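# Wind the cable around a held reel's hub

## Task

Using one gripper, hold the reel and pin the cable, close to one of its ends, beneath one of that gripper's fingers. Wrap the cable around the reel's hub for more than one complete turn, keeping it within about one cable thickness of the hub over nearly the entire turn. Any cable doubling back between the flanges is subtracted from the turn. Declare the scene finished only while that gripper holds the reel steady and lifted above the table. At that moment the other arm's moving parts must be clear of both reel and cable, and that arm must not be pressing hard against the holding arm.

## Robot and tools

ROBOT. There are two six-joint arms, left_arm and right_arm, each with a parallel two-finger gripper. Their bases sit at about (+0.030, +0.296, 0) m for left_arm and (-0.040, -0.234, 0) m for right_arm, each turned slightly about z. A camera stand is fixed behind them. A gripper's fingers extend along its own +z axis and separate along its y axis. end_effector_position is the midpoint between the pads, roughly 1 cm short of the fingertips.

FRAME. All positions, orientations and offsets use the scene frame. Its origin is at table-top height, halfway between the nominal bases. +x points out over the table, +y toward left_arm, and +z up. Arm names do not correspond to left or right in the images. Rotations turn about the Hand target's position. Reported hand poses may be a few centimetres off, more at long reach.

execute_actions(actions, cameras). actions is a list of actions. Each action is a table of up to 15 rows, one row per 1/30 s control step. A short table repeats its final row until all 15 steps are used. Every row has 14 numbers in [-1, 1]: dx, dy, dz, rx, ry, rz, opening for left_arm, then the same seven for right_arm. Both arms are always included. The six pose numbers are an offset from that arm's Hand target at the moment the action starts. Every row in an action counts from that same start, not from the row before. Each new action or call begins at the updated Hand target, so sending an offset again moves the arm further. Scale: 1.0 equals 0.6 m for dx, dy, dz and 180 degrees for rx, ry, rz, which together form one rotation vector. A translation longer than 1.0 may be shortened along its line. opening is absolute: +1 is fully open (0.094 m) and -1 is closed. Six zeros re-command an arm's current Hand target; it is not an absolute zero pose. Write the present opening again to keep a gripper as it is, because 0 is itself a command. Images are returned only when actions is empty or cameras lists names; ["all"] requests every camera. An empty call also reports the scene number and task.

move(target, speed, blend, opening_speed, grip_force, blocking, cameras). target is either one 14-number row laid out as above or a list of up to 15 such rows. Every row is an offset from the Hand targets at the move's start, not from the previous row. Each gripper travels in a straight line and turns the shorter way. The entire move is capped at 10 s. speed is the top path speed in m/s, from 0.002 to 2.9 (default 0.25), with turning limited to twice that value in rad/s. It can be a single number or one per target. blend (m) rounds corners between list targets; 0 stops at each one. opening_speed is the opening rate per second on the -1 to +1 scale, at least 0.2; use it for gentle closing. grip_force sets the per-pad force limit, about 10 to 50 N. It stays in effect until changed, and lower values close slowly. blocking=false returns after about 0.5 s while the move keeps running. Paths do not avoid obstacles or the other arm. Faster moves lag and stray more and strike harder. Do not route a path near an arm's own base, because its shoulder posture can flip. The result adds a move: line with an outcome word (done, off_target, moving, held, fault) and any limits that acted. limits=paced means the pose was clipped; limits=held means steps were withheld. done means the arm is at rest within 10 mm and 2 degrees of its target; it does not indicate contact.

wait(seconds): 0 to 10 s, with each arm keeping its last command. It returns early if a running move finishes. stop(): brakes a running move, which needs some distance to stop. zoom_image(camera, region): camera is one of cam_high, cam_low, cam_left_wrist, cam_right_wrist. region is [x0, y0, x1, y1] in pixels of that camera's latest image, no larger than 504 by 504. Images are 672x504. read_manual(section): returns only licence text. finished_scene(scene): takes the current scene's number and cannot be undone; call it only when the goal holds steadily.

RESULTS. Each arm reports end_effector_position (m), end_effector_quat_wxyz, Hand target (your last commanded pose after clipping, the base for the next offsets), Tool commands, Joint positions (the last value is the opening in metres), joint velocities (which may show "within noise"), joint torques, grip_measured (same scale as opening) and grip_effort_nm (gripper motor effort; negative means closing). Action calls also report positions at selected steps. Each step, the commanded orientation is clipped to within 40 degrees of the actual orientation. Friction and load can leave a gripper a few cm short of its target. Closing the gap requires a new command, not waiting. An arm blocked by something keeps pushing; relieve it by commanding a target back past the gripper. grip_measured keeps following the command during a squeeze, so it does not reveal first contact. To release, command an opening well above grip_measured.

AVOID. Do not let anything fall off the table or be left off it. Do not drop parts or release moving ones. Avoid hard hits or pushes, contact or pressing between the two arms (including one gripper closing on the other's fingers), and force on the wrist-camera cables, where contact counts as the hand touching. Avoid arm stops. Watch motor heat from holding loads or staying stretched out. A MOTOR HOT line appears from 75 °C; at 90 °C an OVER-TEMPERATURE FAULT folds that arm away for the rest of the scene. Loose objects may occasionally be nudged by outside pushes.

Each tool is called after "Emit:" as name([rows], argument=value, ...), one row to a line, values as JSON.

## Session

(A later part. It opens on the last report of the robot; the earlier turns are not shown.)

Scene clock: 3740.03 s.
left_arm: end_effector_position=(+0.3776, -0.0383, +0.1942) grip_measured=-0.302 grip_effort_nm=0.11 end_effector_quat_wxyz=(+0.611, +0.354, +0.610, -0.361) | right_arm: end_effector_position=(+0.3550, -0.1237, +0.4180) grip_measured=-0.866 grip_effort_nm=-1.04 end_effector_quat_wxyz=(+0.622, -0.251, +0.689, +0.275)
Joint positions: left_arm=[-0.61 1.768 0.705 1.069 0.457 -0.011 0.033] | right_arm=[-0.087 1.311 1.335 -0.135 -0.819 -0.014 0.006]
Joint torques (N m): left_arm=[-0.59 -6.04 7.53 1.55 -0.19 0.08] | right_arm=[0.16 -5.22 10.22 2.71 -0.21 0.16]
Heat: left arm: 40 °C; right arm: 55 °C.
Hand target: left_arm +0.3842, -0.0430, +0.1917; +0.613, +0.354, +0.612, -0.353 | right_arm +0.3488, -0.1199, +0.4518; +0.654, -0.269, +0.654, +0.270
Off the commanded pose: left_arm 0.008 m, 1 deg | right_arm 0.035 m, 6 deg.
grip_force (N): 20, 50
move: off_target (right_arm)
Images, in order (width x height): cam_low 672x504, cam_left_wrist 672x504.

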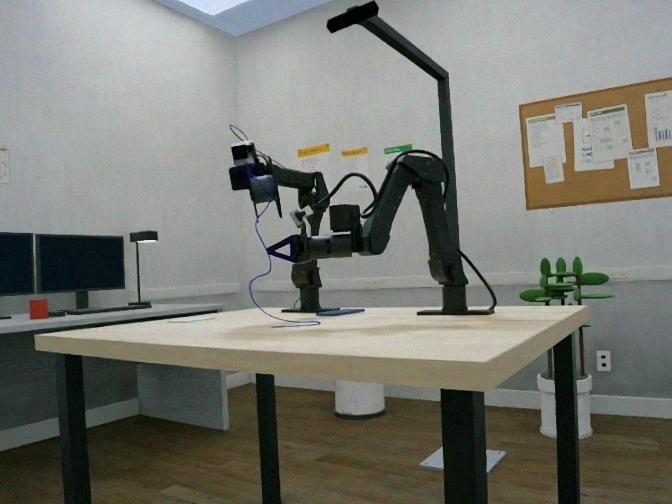

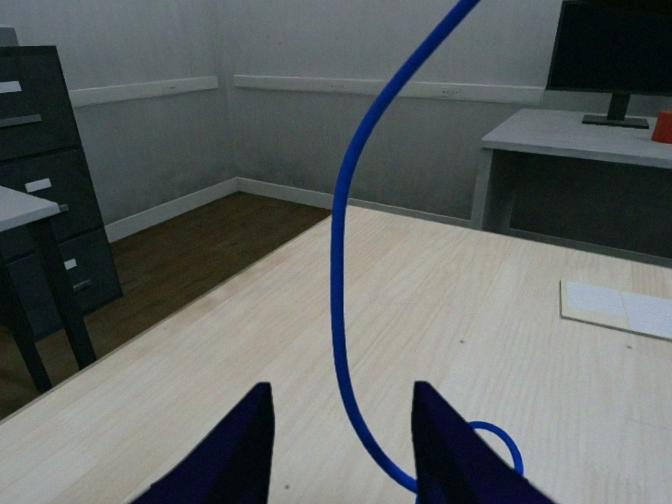

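Emit:
move([
  [-0.002, -0.004, -0.04, 0, 0, 0, -0.3, 0, 0, 0, 0, 0, 0, -1],
  [0.043, -0.097, -0.04, 0, 0, 0, -0.3, 0, 0, 0, 0, 0, 0, -1],
], speed=0.1, blend=0.01, cameras=["cam_left_wrist", "cam_low", "cam_right_wrist"])

Scene clock: 3754.57 s.
left_arm: end_effector_position=(+0.4032, -0.0962, +0.1739) grip_measured=-0.302 grip_effort_nm=0.11 end_effector_quat_wxyz=(+0.612, +0.354, +0.608, -0.361) | right_arm: end_effector_position=(+0.3550, -0.1237, +0.4180) grip_measured=-0.866 grip_effort_nm=-1.04 end_effector_quat_wxyz=(+0.622, -0.251, +0.689, +0.275)
Joint positions: left_arm=[-0.7 2 0.923 1.087 0.37 -0.01 0.033] | right_arm=[-0.087 1.311 1.335 -0.135 -0.819 -0.014 0.006]
Joint torques (N m): left_arm=[-0.49 -7.69 7.62 1.56 -0.23 0.07] | right_arm=[0.2 -5.26 10.19 2.72 -0.23 0.15]
Heat: left arm: 39 °C; right arm: 55 °C.
Hand target: left_arm +0.4099, -0.1012, +0.1677; +0.613, +0.353, +0.612, -0.353 | right_arm +0.3488, -0.1199, +0.4518; +0.654, -0.269, +0.654, +0.270
Off the commanded pose: left_arm 0.010 m, 1 deg | right_arm 0.035 m, 6 deg.
grip_force (N): 20, 50
move: off_target (right_arm)
Images, in order (width x height): cam_low 672x504, cam_left_wrist 672x504, cam_right_wrist 672x504.

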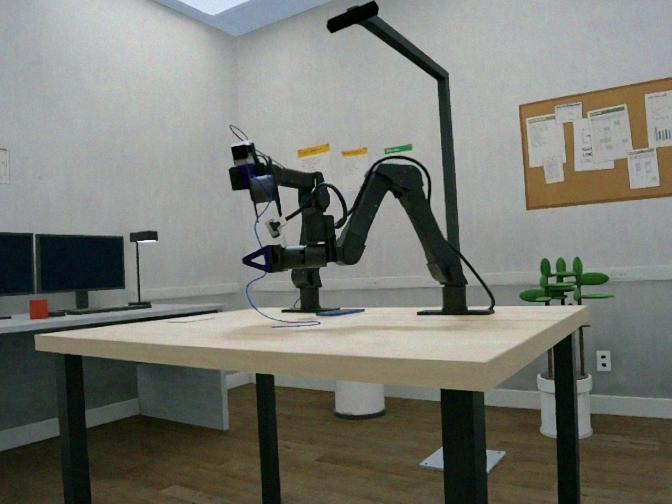

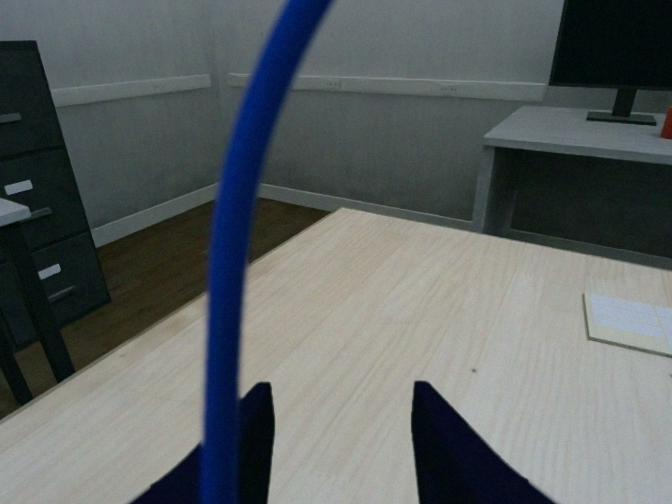

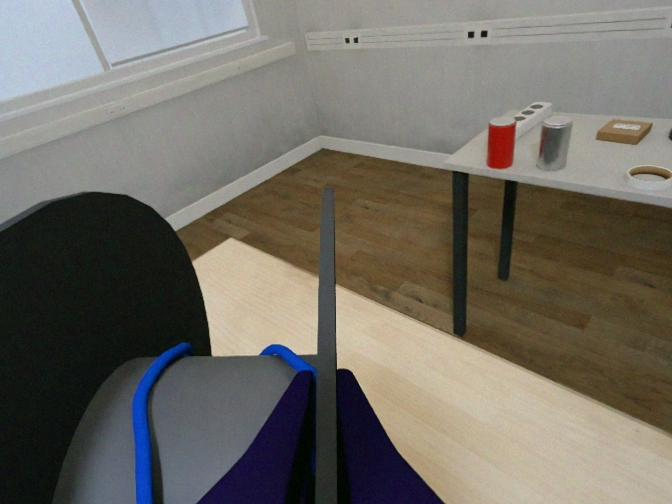

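Emit:
move(target=[0, 0, 0, 0, 0, 0, -0.93, 0, 0, 0, 0, 0, 0, -1], speed=0.05, opening_speed=0.5, cameras=["cam_left_wrist", "cam_low", "cam_right_wrist"])

Scene clock: 3763.37 s.
left_arm: end_effector_position=(+0.4033, -0.0961, +0.1738) grip_measured=-0.928 grip_effort_nm=-0.12 end_effector_quat_wxyz=(+0.612, +0.354, +0.609, -0.361) | right_arm: end_effector_position=(+0.3550, -0.1237, +0.4180) grip_measured=-0.866 grip_effort_nm=-1.03 end_effector_quat_wxyz=(+0.622, -0.251, +0.689, +0.275)
Joint positions: left_arm=[-0.7 2 0.923 1.087 0.369 -0.01 0.003] | right_arm=[-0.087 1.311 1.335 -0.135 -0.819 -0.014 0.006]
Joint torques (N m): left_arm=[-0.47 -7.66 7.64 1.54 -0.19 0.07] | right_arm=[0.13 -5.18 10.24 2.73 -0.24 0.15]
Heat: left arm: 40 °C; right arm: 55 °C.
Hand target: left_arm +0.4099, -0.1012, +0.1676; +0.613, +0.353, +0.612, -0.353 | right_arm +0.3488, -0.1199, +0.4518; +0.654, -0.269, +0.654, +0.270
Off the commanded pose: left_arm 0.010 m, 1 deg | right_arm 0.035 m, 6 deg.
grip_force (N): 20, 50
move: off_target (right_arm)
Images, in order (width x height): cam_low 672x504, cam_left_wrist 672x504, cam_right_wrist 672x504.

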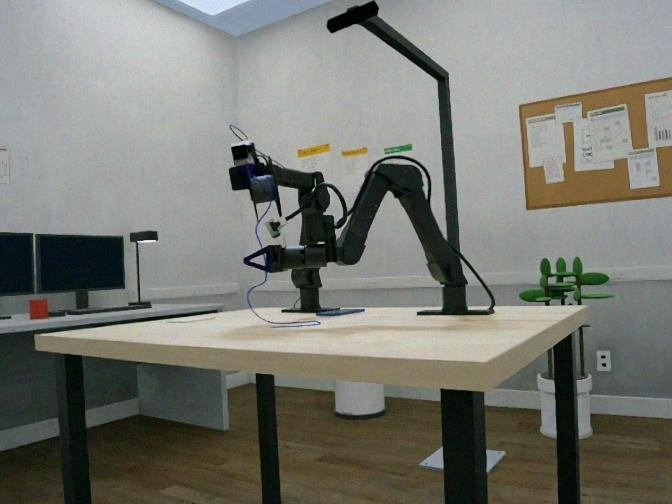

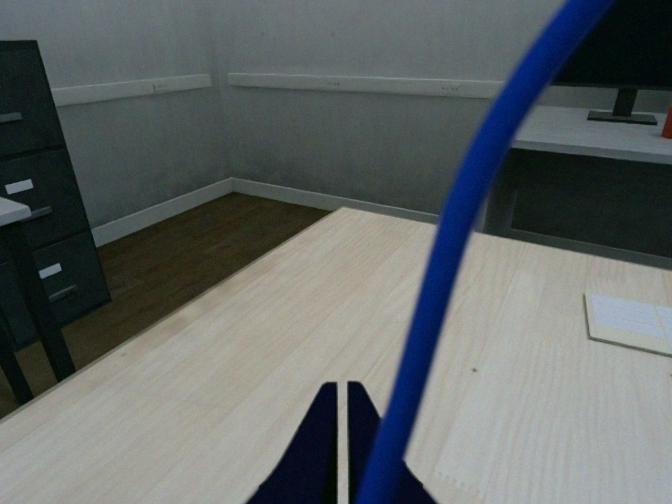

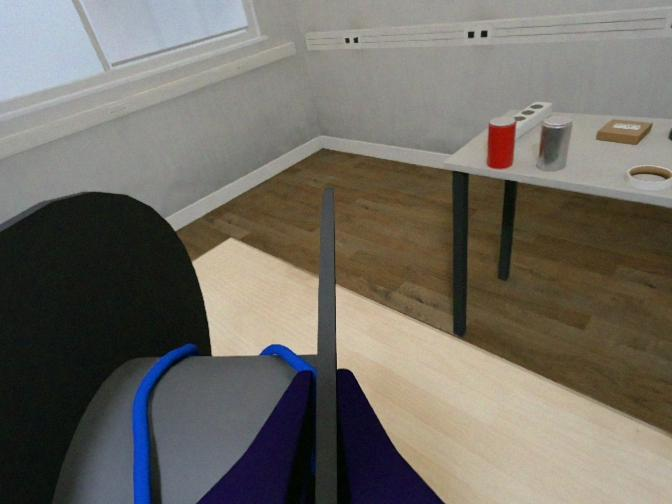

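Emit:
move(target=[-0.048, 0.045, -0.07, 0, 0, 0, -0.93, 0, 0, 0, 0, 0, 0, -1], speed=0.06, cameras=["cam_left_wrist", "cam_low", "cam_right_wrist", "cam_high"])

Emit:
zoom_image(camera="cam_low", region=[225, 140, 315, 270])

Emit:
zoom_image(camera="cam_right_wrist", region=[60, 300, 400, 504])

Emit:
zoom_image(camera="cam_high", region=[280, 160, 400, 290])

Scene clock: 3774.80 s.
left_arm: end_effector_position=(+0.3802, -0.0770, +0.1322) grip_measured=-0.928 grip_effort_nm=-0.12 end_effector_quat_wxyz=(+0.605, +0.355, +0.616, -0.360) | right_arm: end_effector_position=(+0.3550, -0.1237, +0.4180) grip_measured=-0.866 grip_effort_nm=-1.04 end_effector_quat_wxyz=(+0.622, -0.251, +0.689, +0.275)
Joint positions: left_arm=[-0.7 2.051 0.767 1.274 0.369 -0.01 0.003] | right_arm=[-0.087 1.311 1.335 -0.135 -0.819 -0.014 0.006]
Joint torques (N m): left_arm=[0.13 -7.32 3.44 2.03 -0.13 0.08] | right_arm=[0.18 -5.2 10.18 2.74 -0.22 0.16]
Heat: left arm: 40 °C; right arm: 56 °C.
Hand target: left_arm +0.3811, -0.0742, +0.1256; +0.613, +0.353, +0.612, -0.353 | right_arm +0.3488, -0.1199, +0.4518; +0.654, -0.269, +0.654, +0.270
Off the commanded pose: left_arm 0.007 m, 1 deg | right_arm 0.035 m, 6 deg.
grip_force (N): 20, 50
move: off_target (right_arm)

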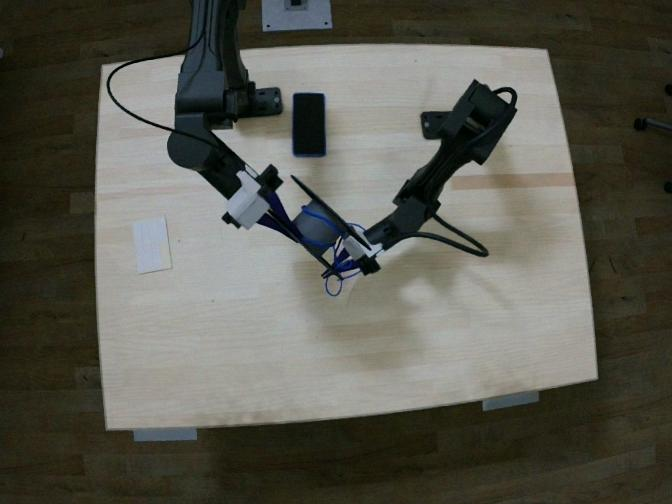

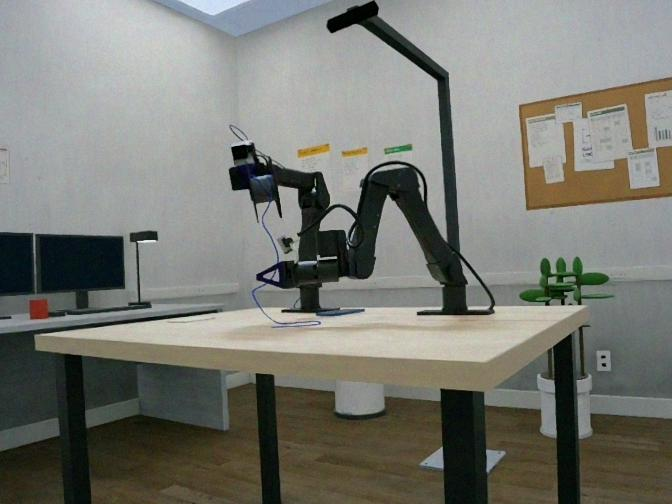

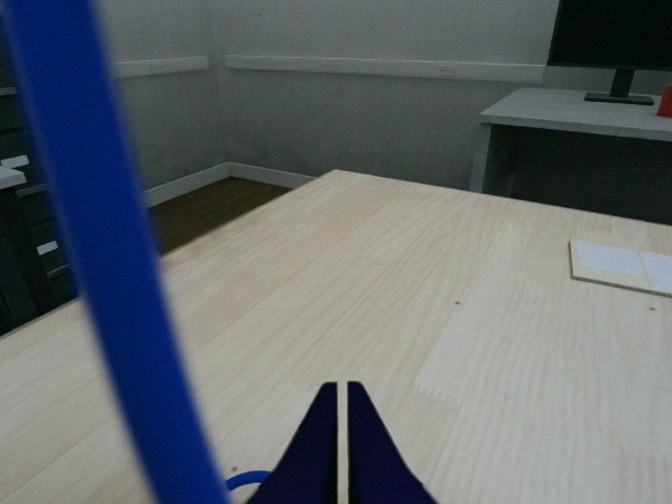

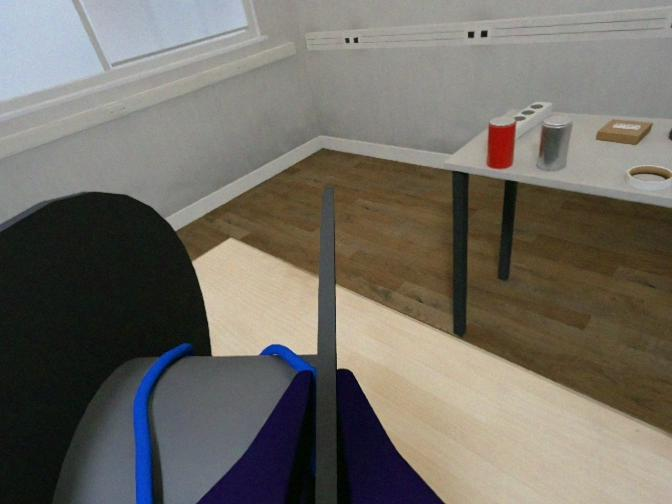

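Scaled by 3.877.

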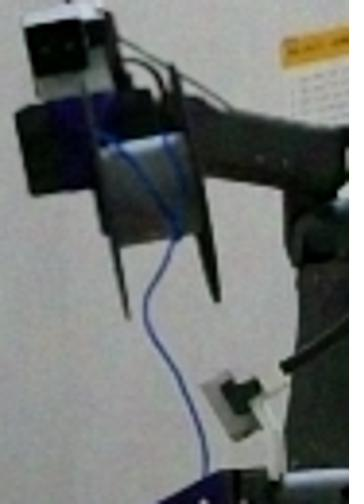

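Scaled by 1.482.

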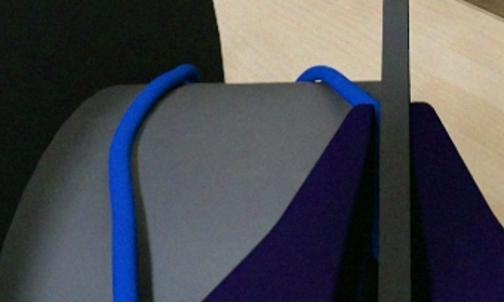

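Scaled by 3.877.

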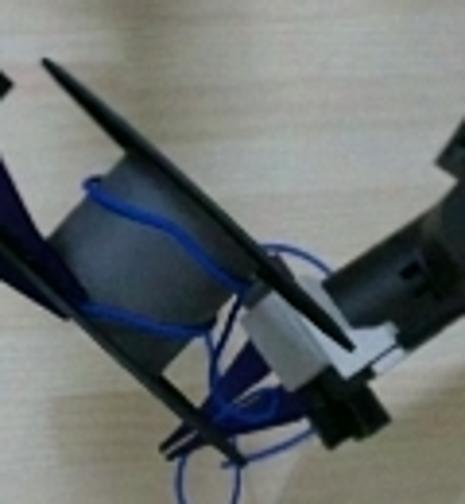

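Emit:
move(target=[0.09, 0.09, -0.065, 0, 0, 0, -0.93, 0, 0, 0, 0, 0, 0, -1], speed=0.06, cameras=["cam_left_wrist", "cam_low", "cam_right_wrist", "cam_high"])

Emit:
zoom_image(camera="cam_low", region=[225, 140, 345, 300])

Emit:
zoom_image(camera="cam_right_wrist", region=[60, 300, 400, 504])

Emit:
zoom_image(camera="cam_high", region=[280, 160, 420, 300])

Scene clock: 3787.70 s.
left_arm: end_effector_position=(+0.4295, -0.0231, +0.0975) grip_measured=-0.928 grip_effort_nm=-0.12 end_effector_quat_wxyz=(+0.610, +0.355, +0.610, -0.360) | right_arm: end_effector_position=(+0.3550, -0.1239, +0.4159) grip_measured=-0.866 grip_effort_nm=-1.04 end_effector_quat_wxyz=(+0.618, -0.248, +0.693, +0.276)
Joint positions: left_arm=[-0.49 2.224 0.82 1.407 0.579 -0.009 0.003] | right_arm=[-0.087 1.311 1.335 -0.145 -0.817 -0.014 0.006]
Joint torques (N m): left_arm=[0.81 -7.04 4.77 1.76 -0.11 0.06] | right_arm=[0.17 -5.31 10.19 2.82 -0.25 0.14]
Heat: left arm: 41 °C; right arm: 56 °C.
Hand target: left_arm +0.4353, -0.0201, +0.0867; +0.613, +0.353, +0.612, -0.353 | right_arm +0.3489, -0.1199, +0.4518; +0.654, -0.269, +0.654, +0.270
Off the commanded pose: left_arm 0.013 m, 1 deg | right_arm 0.037 m, 7 deg.
grip_force (N): 20, 50
move: off_target (left_arm, right_arm)

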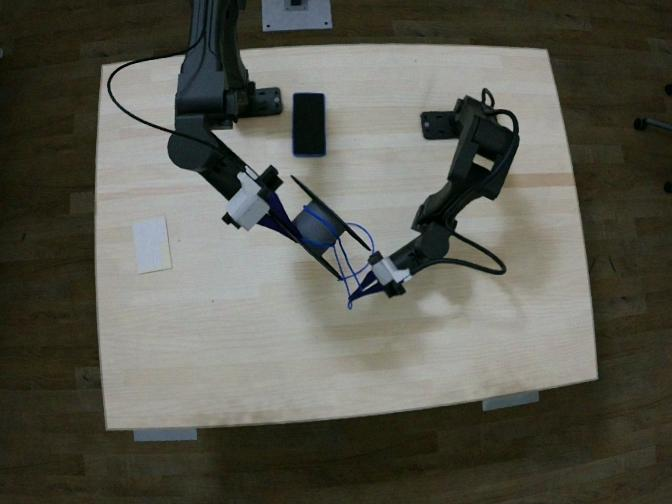

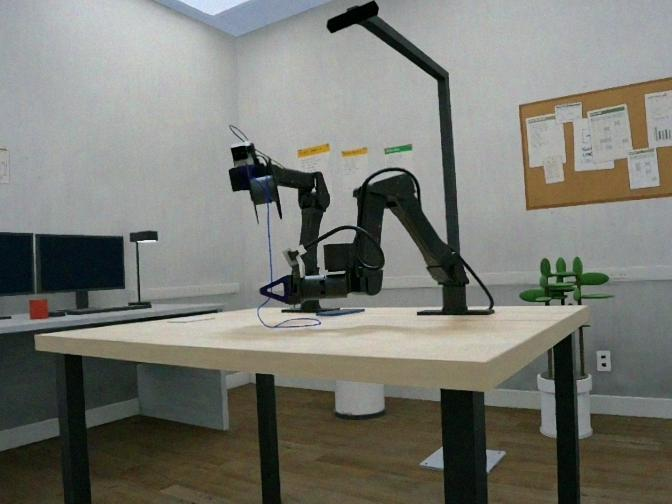

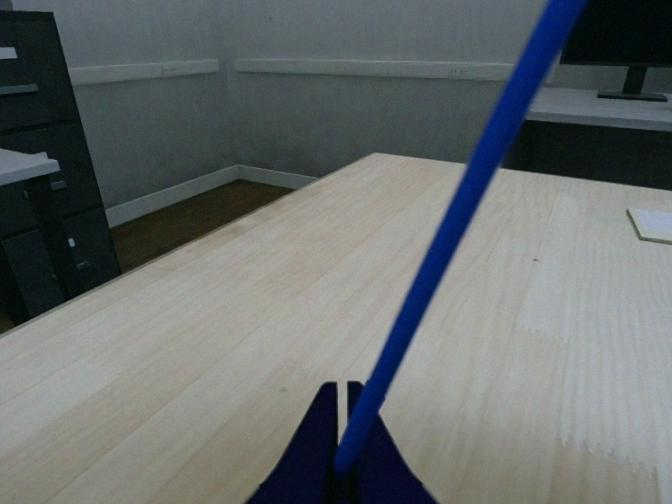

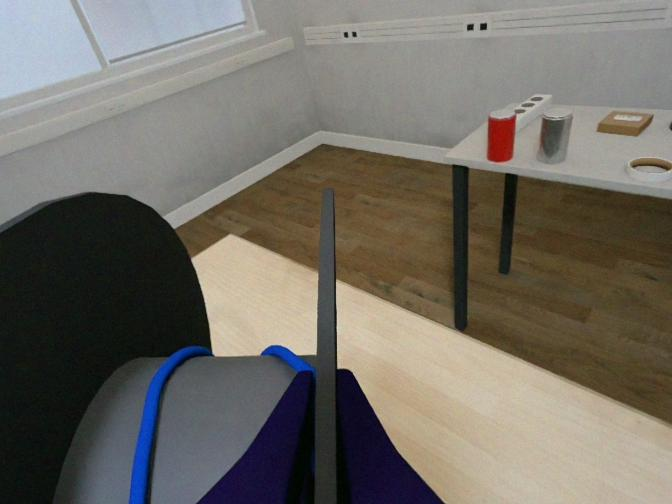

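Scaled by 3.150.

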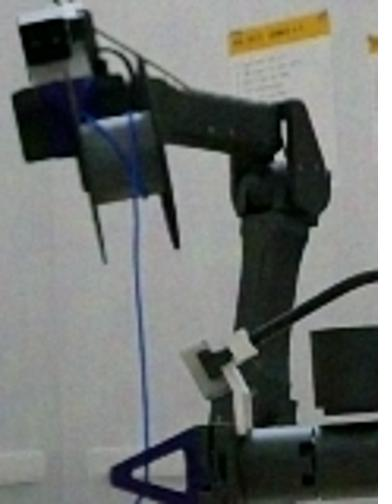

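Scaled by 1.482.

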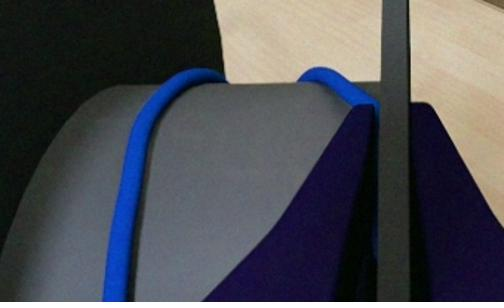

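Scaled by 3.600.

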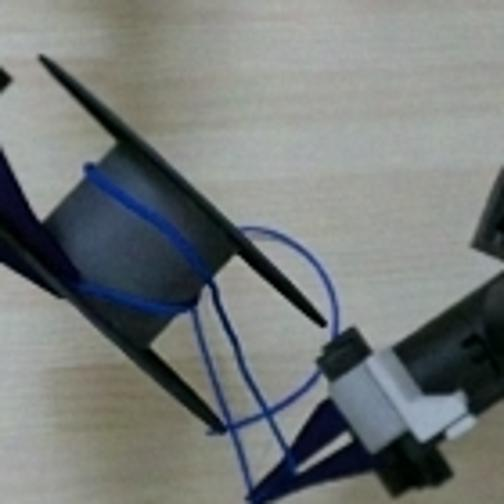

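Emit:
zoom_image(camera="cam_high", region=[310, 220, 380, 310])

Emit:
zoom_image(camera="cam_low", region=[235, 170, 325, 340])

Scaled by 5.600.

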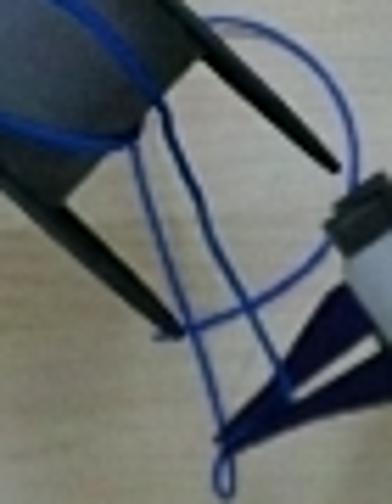

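Scaled by 2.965.

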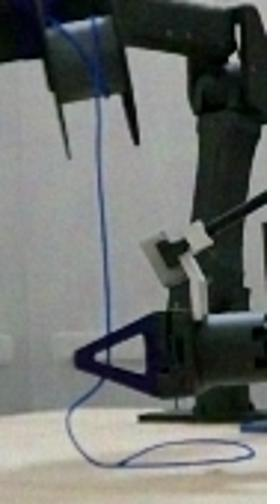

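Emit:
move(target=[0, 0, 0, 0, 0, 0, -0.5, 0, 0, 0, 0, 0, 0, -1], speed=0.05, opening_speed=0.25, cameras=["cam_left_wrist", "cam_low", "cam_right_wrist", "cam_high"])

Emit:
zoom_image(camera="cam_low", region=[225, 140, 345, 300])

Emit:
zoom_image(camera="cam_right_wrist", region=[60, 300, 400, 504])

Emit:
zoom_image(camera="cam_high", region=[280, 160, 420, 300])

Scene clock: 3811.07 s.
left_arm: end_effector_position=(+0.4299, -0.0221, +0.0919) grip_measured=-0.502 grip_effort_nm=0.12 end_effector_quat_wxyz=(+0.606, +0.354, +0.615, -0.360) | right_arm: end_effector_position=(+0.3552, -0.1239, +0.4177) grip_measured=-0.866 grip_effort_nm=-1.04 end_effector_quat_wxyz=(+0.622, -0.250, +0.690, +0.274)
Joint positions: left_arm=[-0.488 2.235 0.82 1.405 0.58 -0.009 0.023] | right_arm=[-0.087 1.311 1.335 -0.136 -0.817 -0.014 0.006]
Joint torques (N m): left_arm=[0.59 -7.86 4.79 1.79 -0.07 0.06] | right_arm=[0.16 -5.29 10.25 2.73 -0.24 0.14]
Heat: left arm: 40 °C; right arm: 56 °C.
Hand target: left_arm +0.4353, -0.0202, +0.0867; +0.613, +0.353, +0.612, -0.353 | right_arm +0.3489, -0.1199, +0.4518; +0.654, -0.269, +0.654, +0.270
Off the commanded pose: left_arm 0.008 m, 1 deg | right_arm 0.035 m, 6 deg.
grip_force (N): 20, 50
move: off_target (right_arm)

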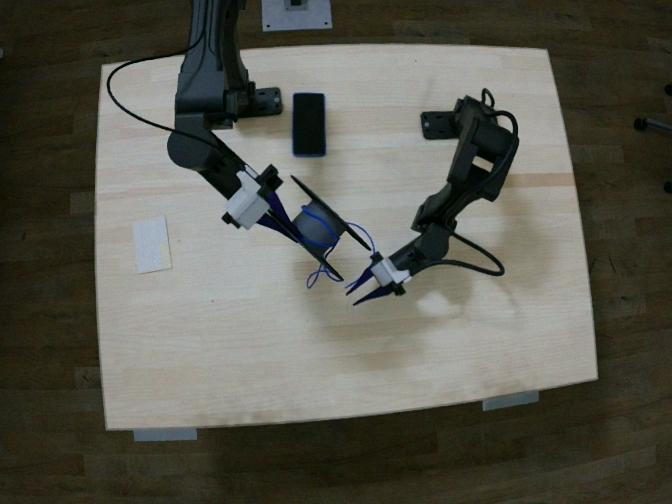

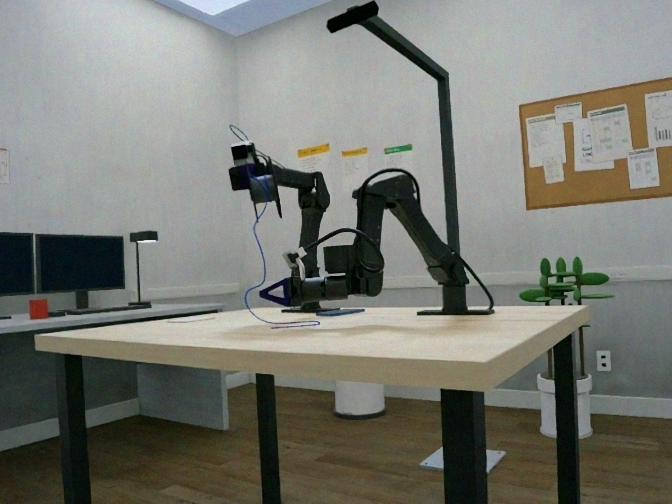

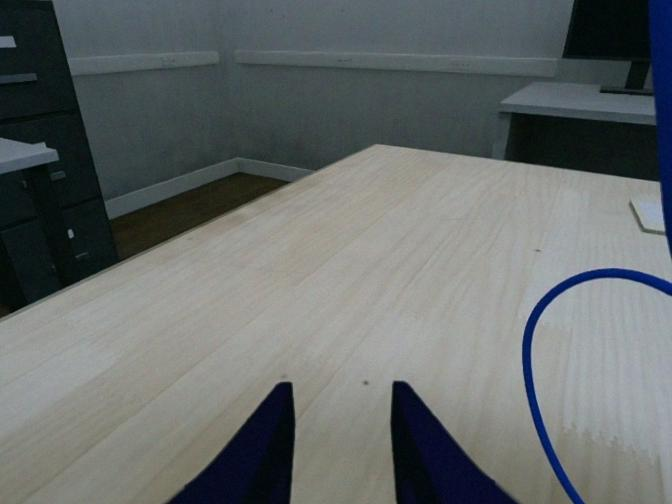

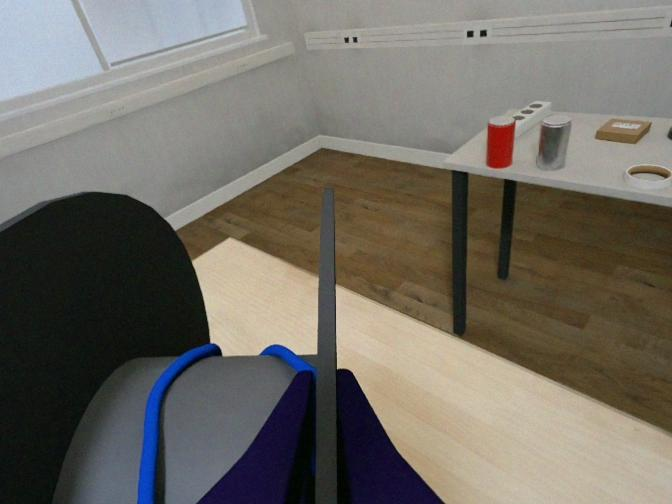

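Scaled by 3.150.

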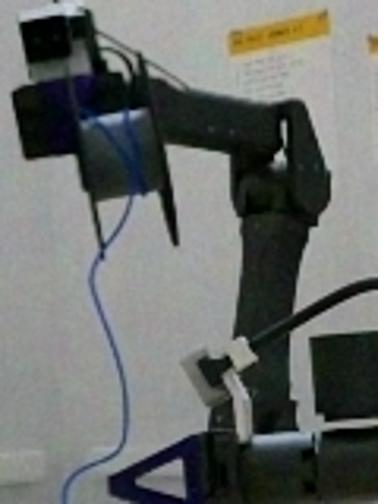

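Scaled by 1.482.

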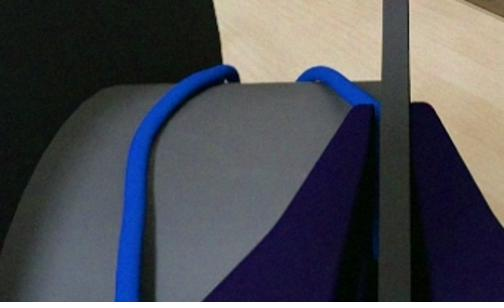

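Scaled by 3.600.

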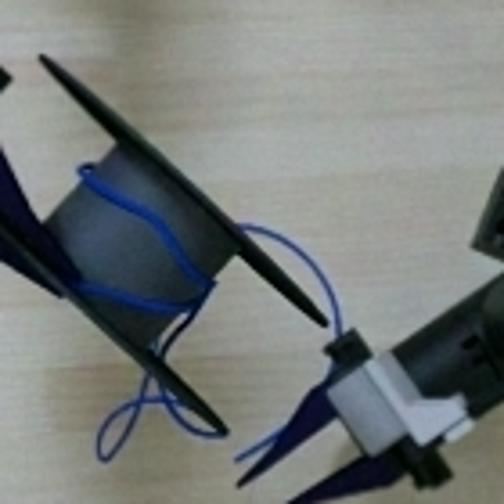

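Emit:
move([
  [-0.14, 0.242, 0.02, 0, 0, 0, -0.5, 0, 0, 0, 0, 0, 0, -1],
  [-0.2, 0.34, 0.2, 0, 0, 0, -0.5, 0, 0, 0, 0, 0, 0, -1],
], speed=0.15, blend=0.03, cameras=["cam_left_wrist", "cam_low", "cam_right_wrist", "cam_high"])

Emit:
zoom_image(camera="cam_low", region=[225, 140, 295, 220])

Emit:
zoom_image(camera="cam_right_wrist", region=[60, 300, 400, 504])

Emit:
zoom_image(camera="cam_high", region=[280, 160, 400, 280])

Scene clock: 3824.80 s.
left_arm: end_effector_position=(+0.3132, +0.1827, +0.1936) grip_measured=-0.502 grip_effort_nm=0.11 end_effector_quat_wxyz=(+0.600, +0.337, +0.626, -0.367) | right_arm: end_effector_position=(+0.3552, -0.1239, +0.4177) grip_measured=-0.866 grip_effort_nm=-1.04 end_effector_quat_wxyz=(+0.622, -0.250, +0.690, +0.274)
Joint positions: left_arm=[0.205 1.275 0.279 0.961 1.256 -0.021 0.023] | right_arm=[-0.087 1.311 1.335 -0.136 -0.817 -0.014 0.006]
Joint velocities: left_arm=[-0.022 -0.007 -0.022 -0.081 -0.007 -0.154 -0.001] | right_arm=[within noise]
Joint torques (N m): left_arm=[0.34 -5.15 7.51 1.16 0.1 0.13] | right_arm=[0.17 -5.23 10.25 2.73 -0.23 0.16]
Heat: left arm: 41 °C; right arm: 56 °C.
Hand target: left_arm +0.3152, +0.1838, +0.2067; +0.613, +0.354, +0.612, -0.353 | right_arm +0.3489, -0.1199, +0.4518; +0.654, -0.269, +0.654, +0.270
Off the commanded pose: left_arm 0.013 m, 3 deg | right_arm 0.035 m, 6 deg.
grip_force (N): 20, 50
move: off_target (left_arm, right_arm)

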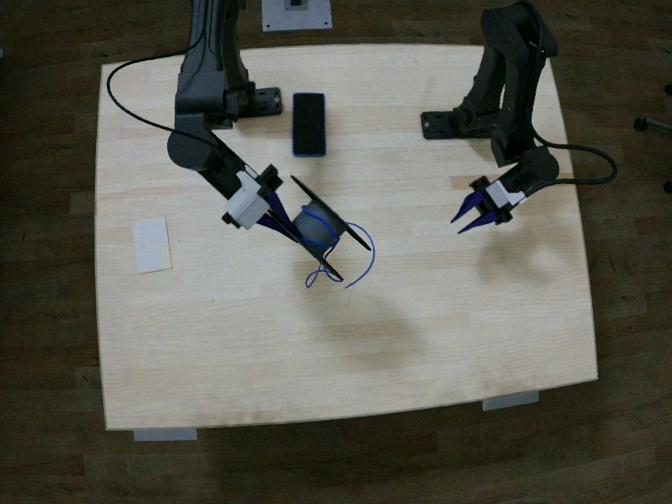

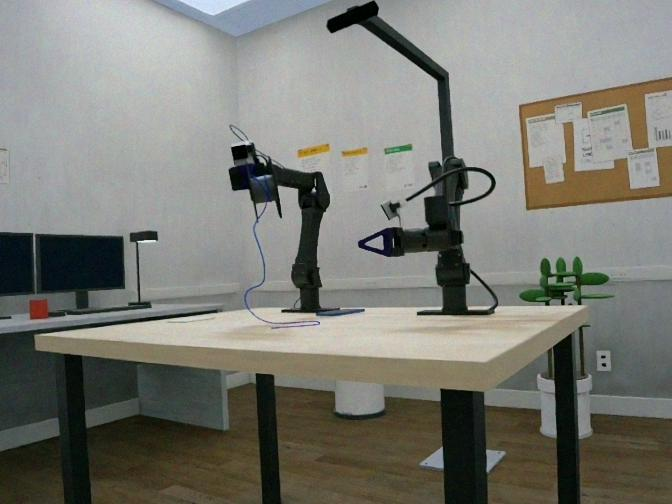

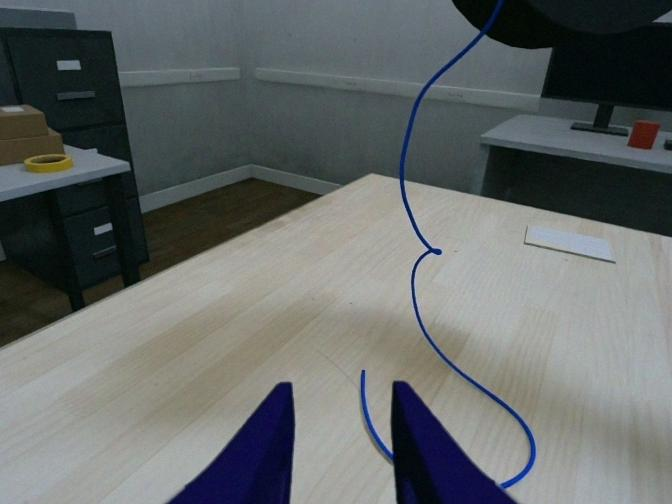

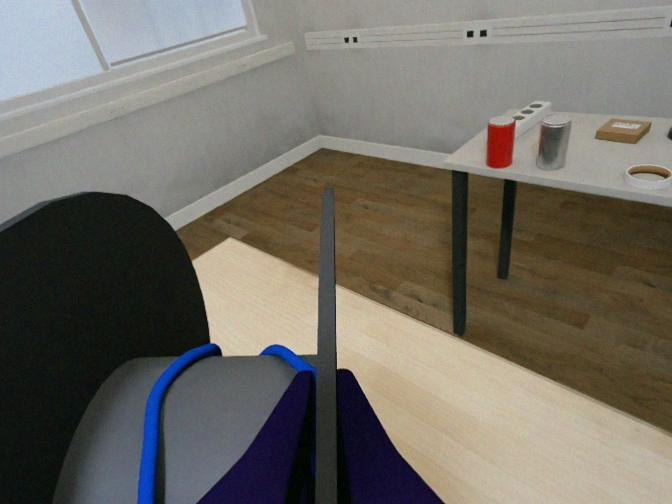

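Scaled by 6.300.

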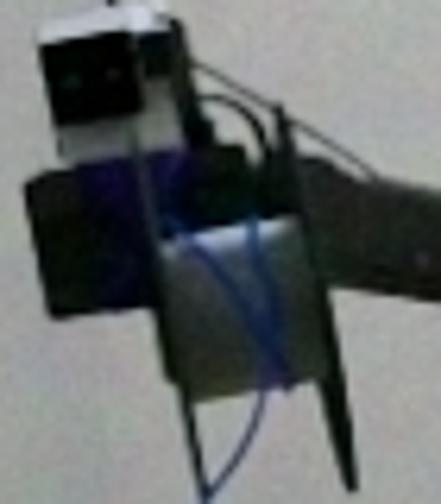

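Scaled by 1.482.

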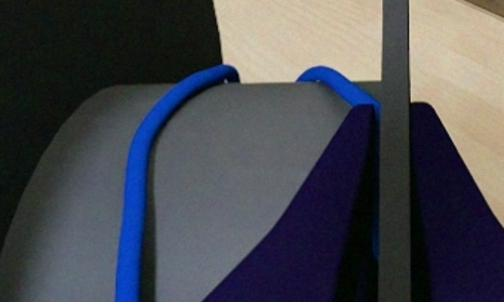

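Scaled by 4.200.

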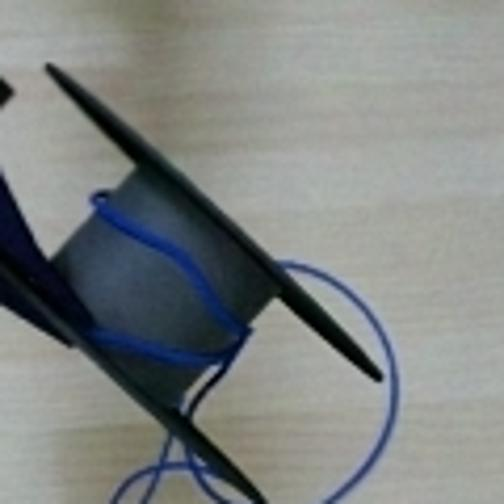

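Emit:
wait(seconds=0.5, cameras=["cam_right_wrist", "cam_low"])

Emit:
zoom_image(camera="cam_right_wrist", region=[60, 310, 360, 504])

Scene clock: 3864.67 s.
left_arm: end_effector_position=(+0.3132, +0.1827, +0.1935) grip_measured=-0.502 grip_effort_nm=0.11 end_effector_quat_wxyz=(+0.600, +0.337, +0.626, -0.367) | right_arm: end_effector_position=(+0.3552, -0.1239, +0.4177) grip_measured=-0.866 grip_effort_nm=-1.04 end_effector_quat_wxyz=(+0.622, -0.250, +0.690, +0.274)
Joint positions: left_arm=[0.205 1.275 0.279 0.96 1.256 -0.021 0.023] | right_arm=[-0.087 1.311 1.335 -0.136 -0.817 -0.014 0.006]
Joint torques (N m): left_arm=[0.34 -5.14 7.54 1.15 0.09 0.12] | right_arm=[0.16 -5.29 10.18 2.73 -0.22 0.16]
Heat: left arm: 37 °C; right arm: 56 °C.
Hand target: left_arm +0.3152, +0.1838, +0.2067; +0.613, +0.354, +0.612, -0.353 | right_arm +0.3489, -0.1199, +0.4518; +0.654, -0.269, +0.654, +0.270
Tool commands: left_gripper/opening=-0.5 right_gripper/opening=-1.0
Off the commanded pose: left_arm 0.013 m, 3 deg | right_arm 0.035 m, 6 deg.
grip_force (N): 20, 50
wait: 0.50 s; at rest from the start
Images, in order (width x height): cam_low 672x504, cam_right_wrist 672x504.

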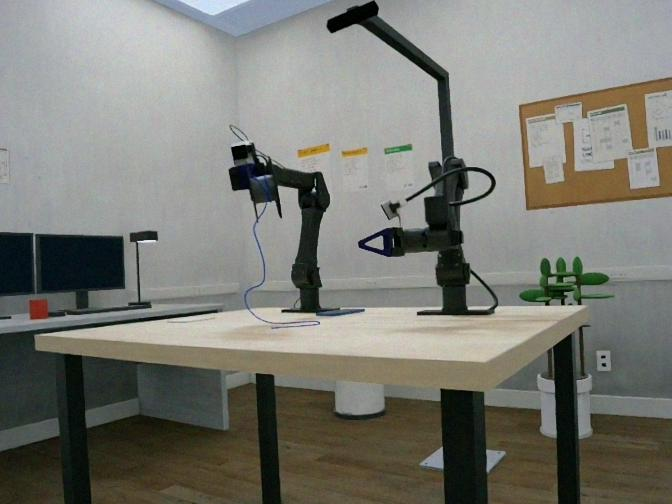

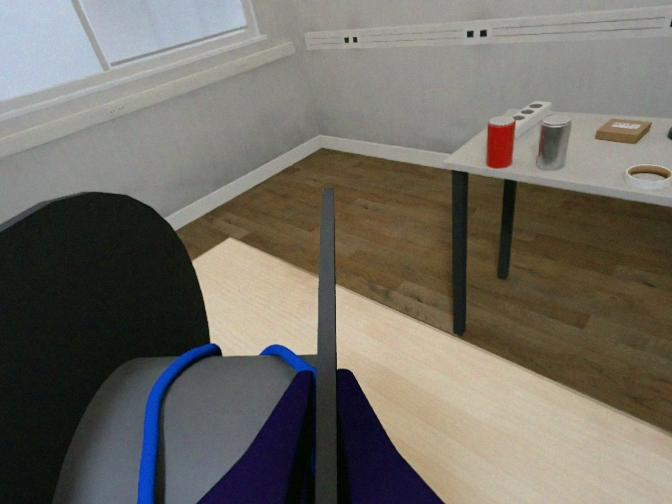

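Scaled by 1.680.

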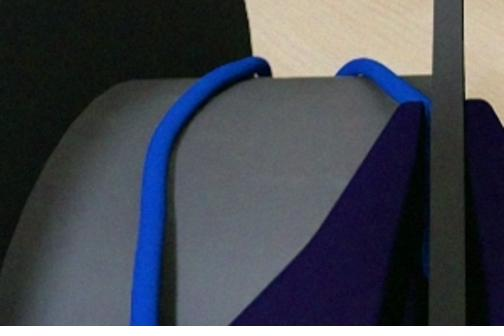

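Emit:
finished_scene(scene=2)

The scene is finished: the task was done.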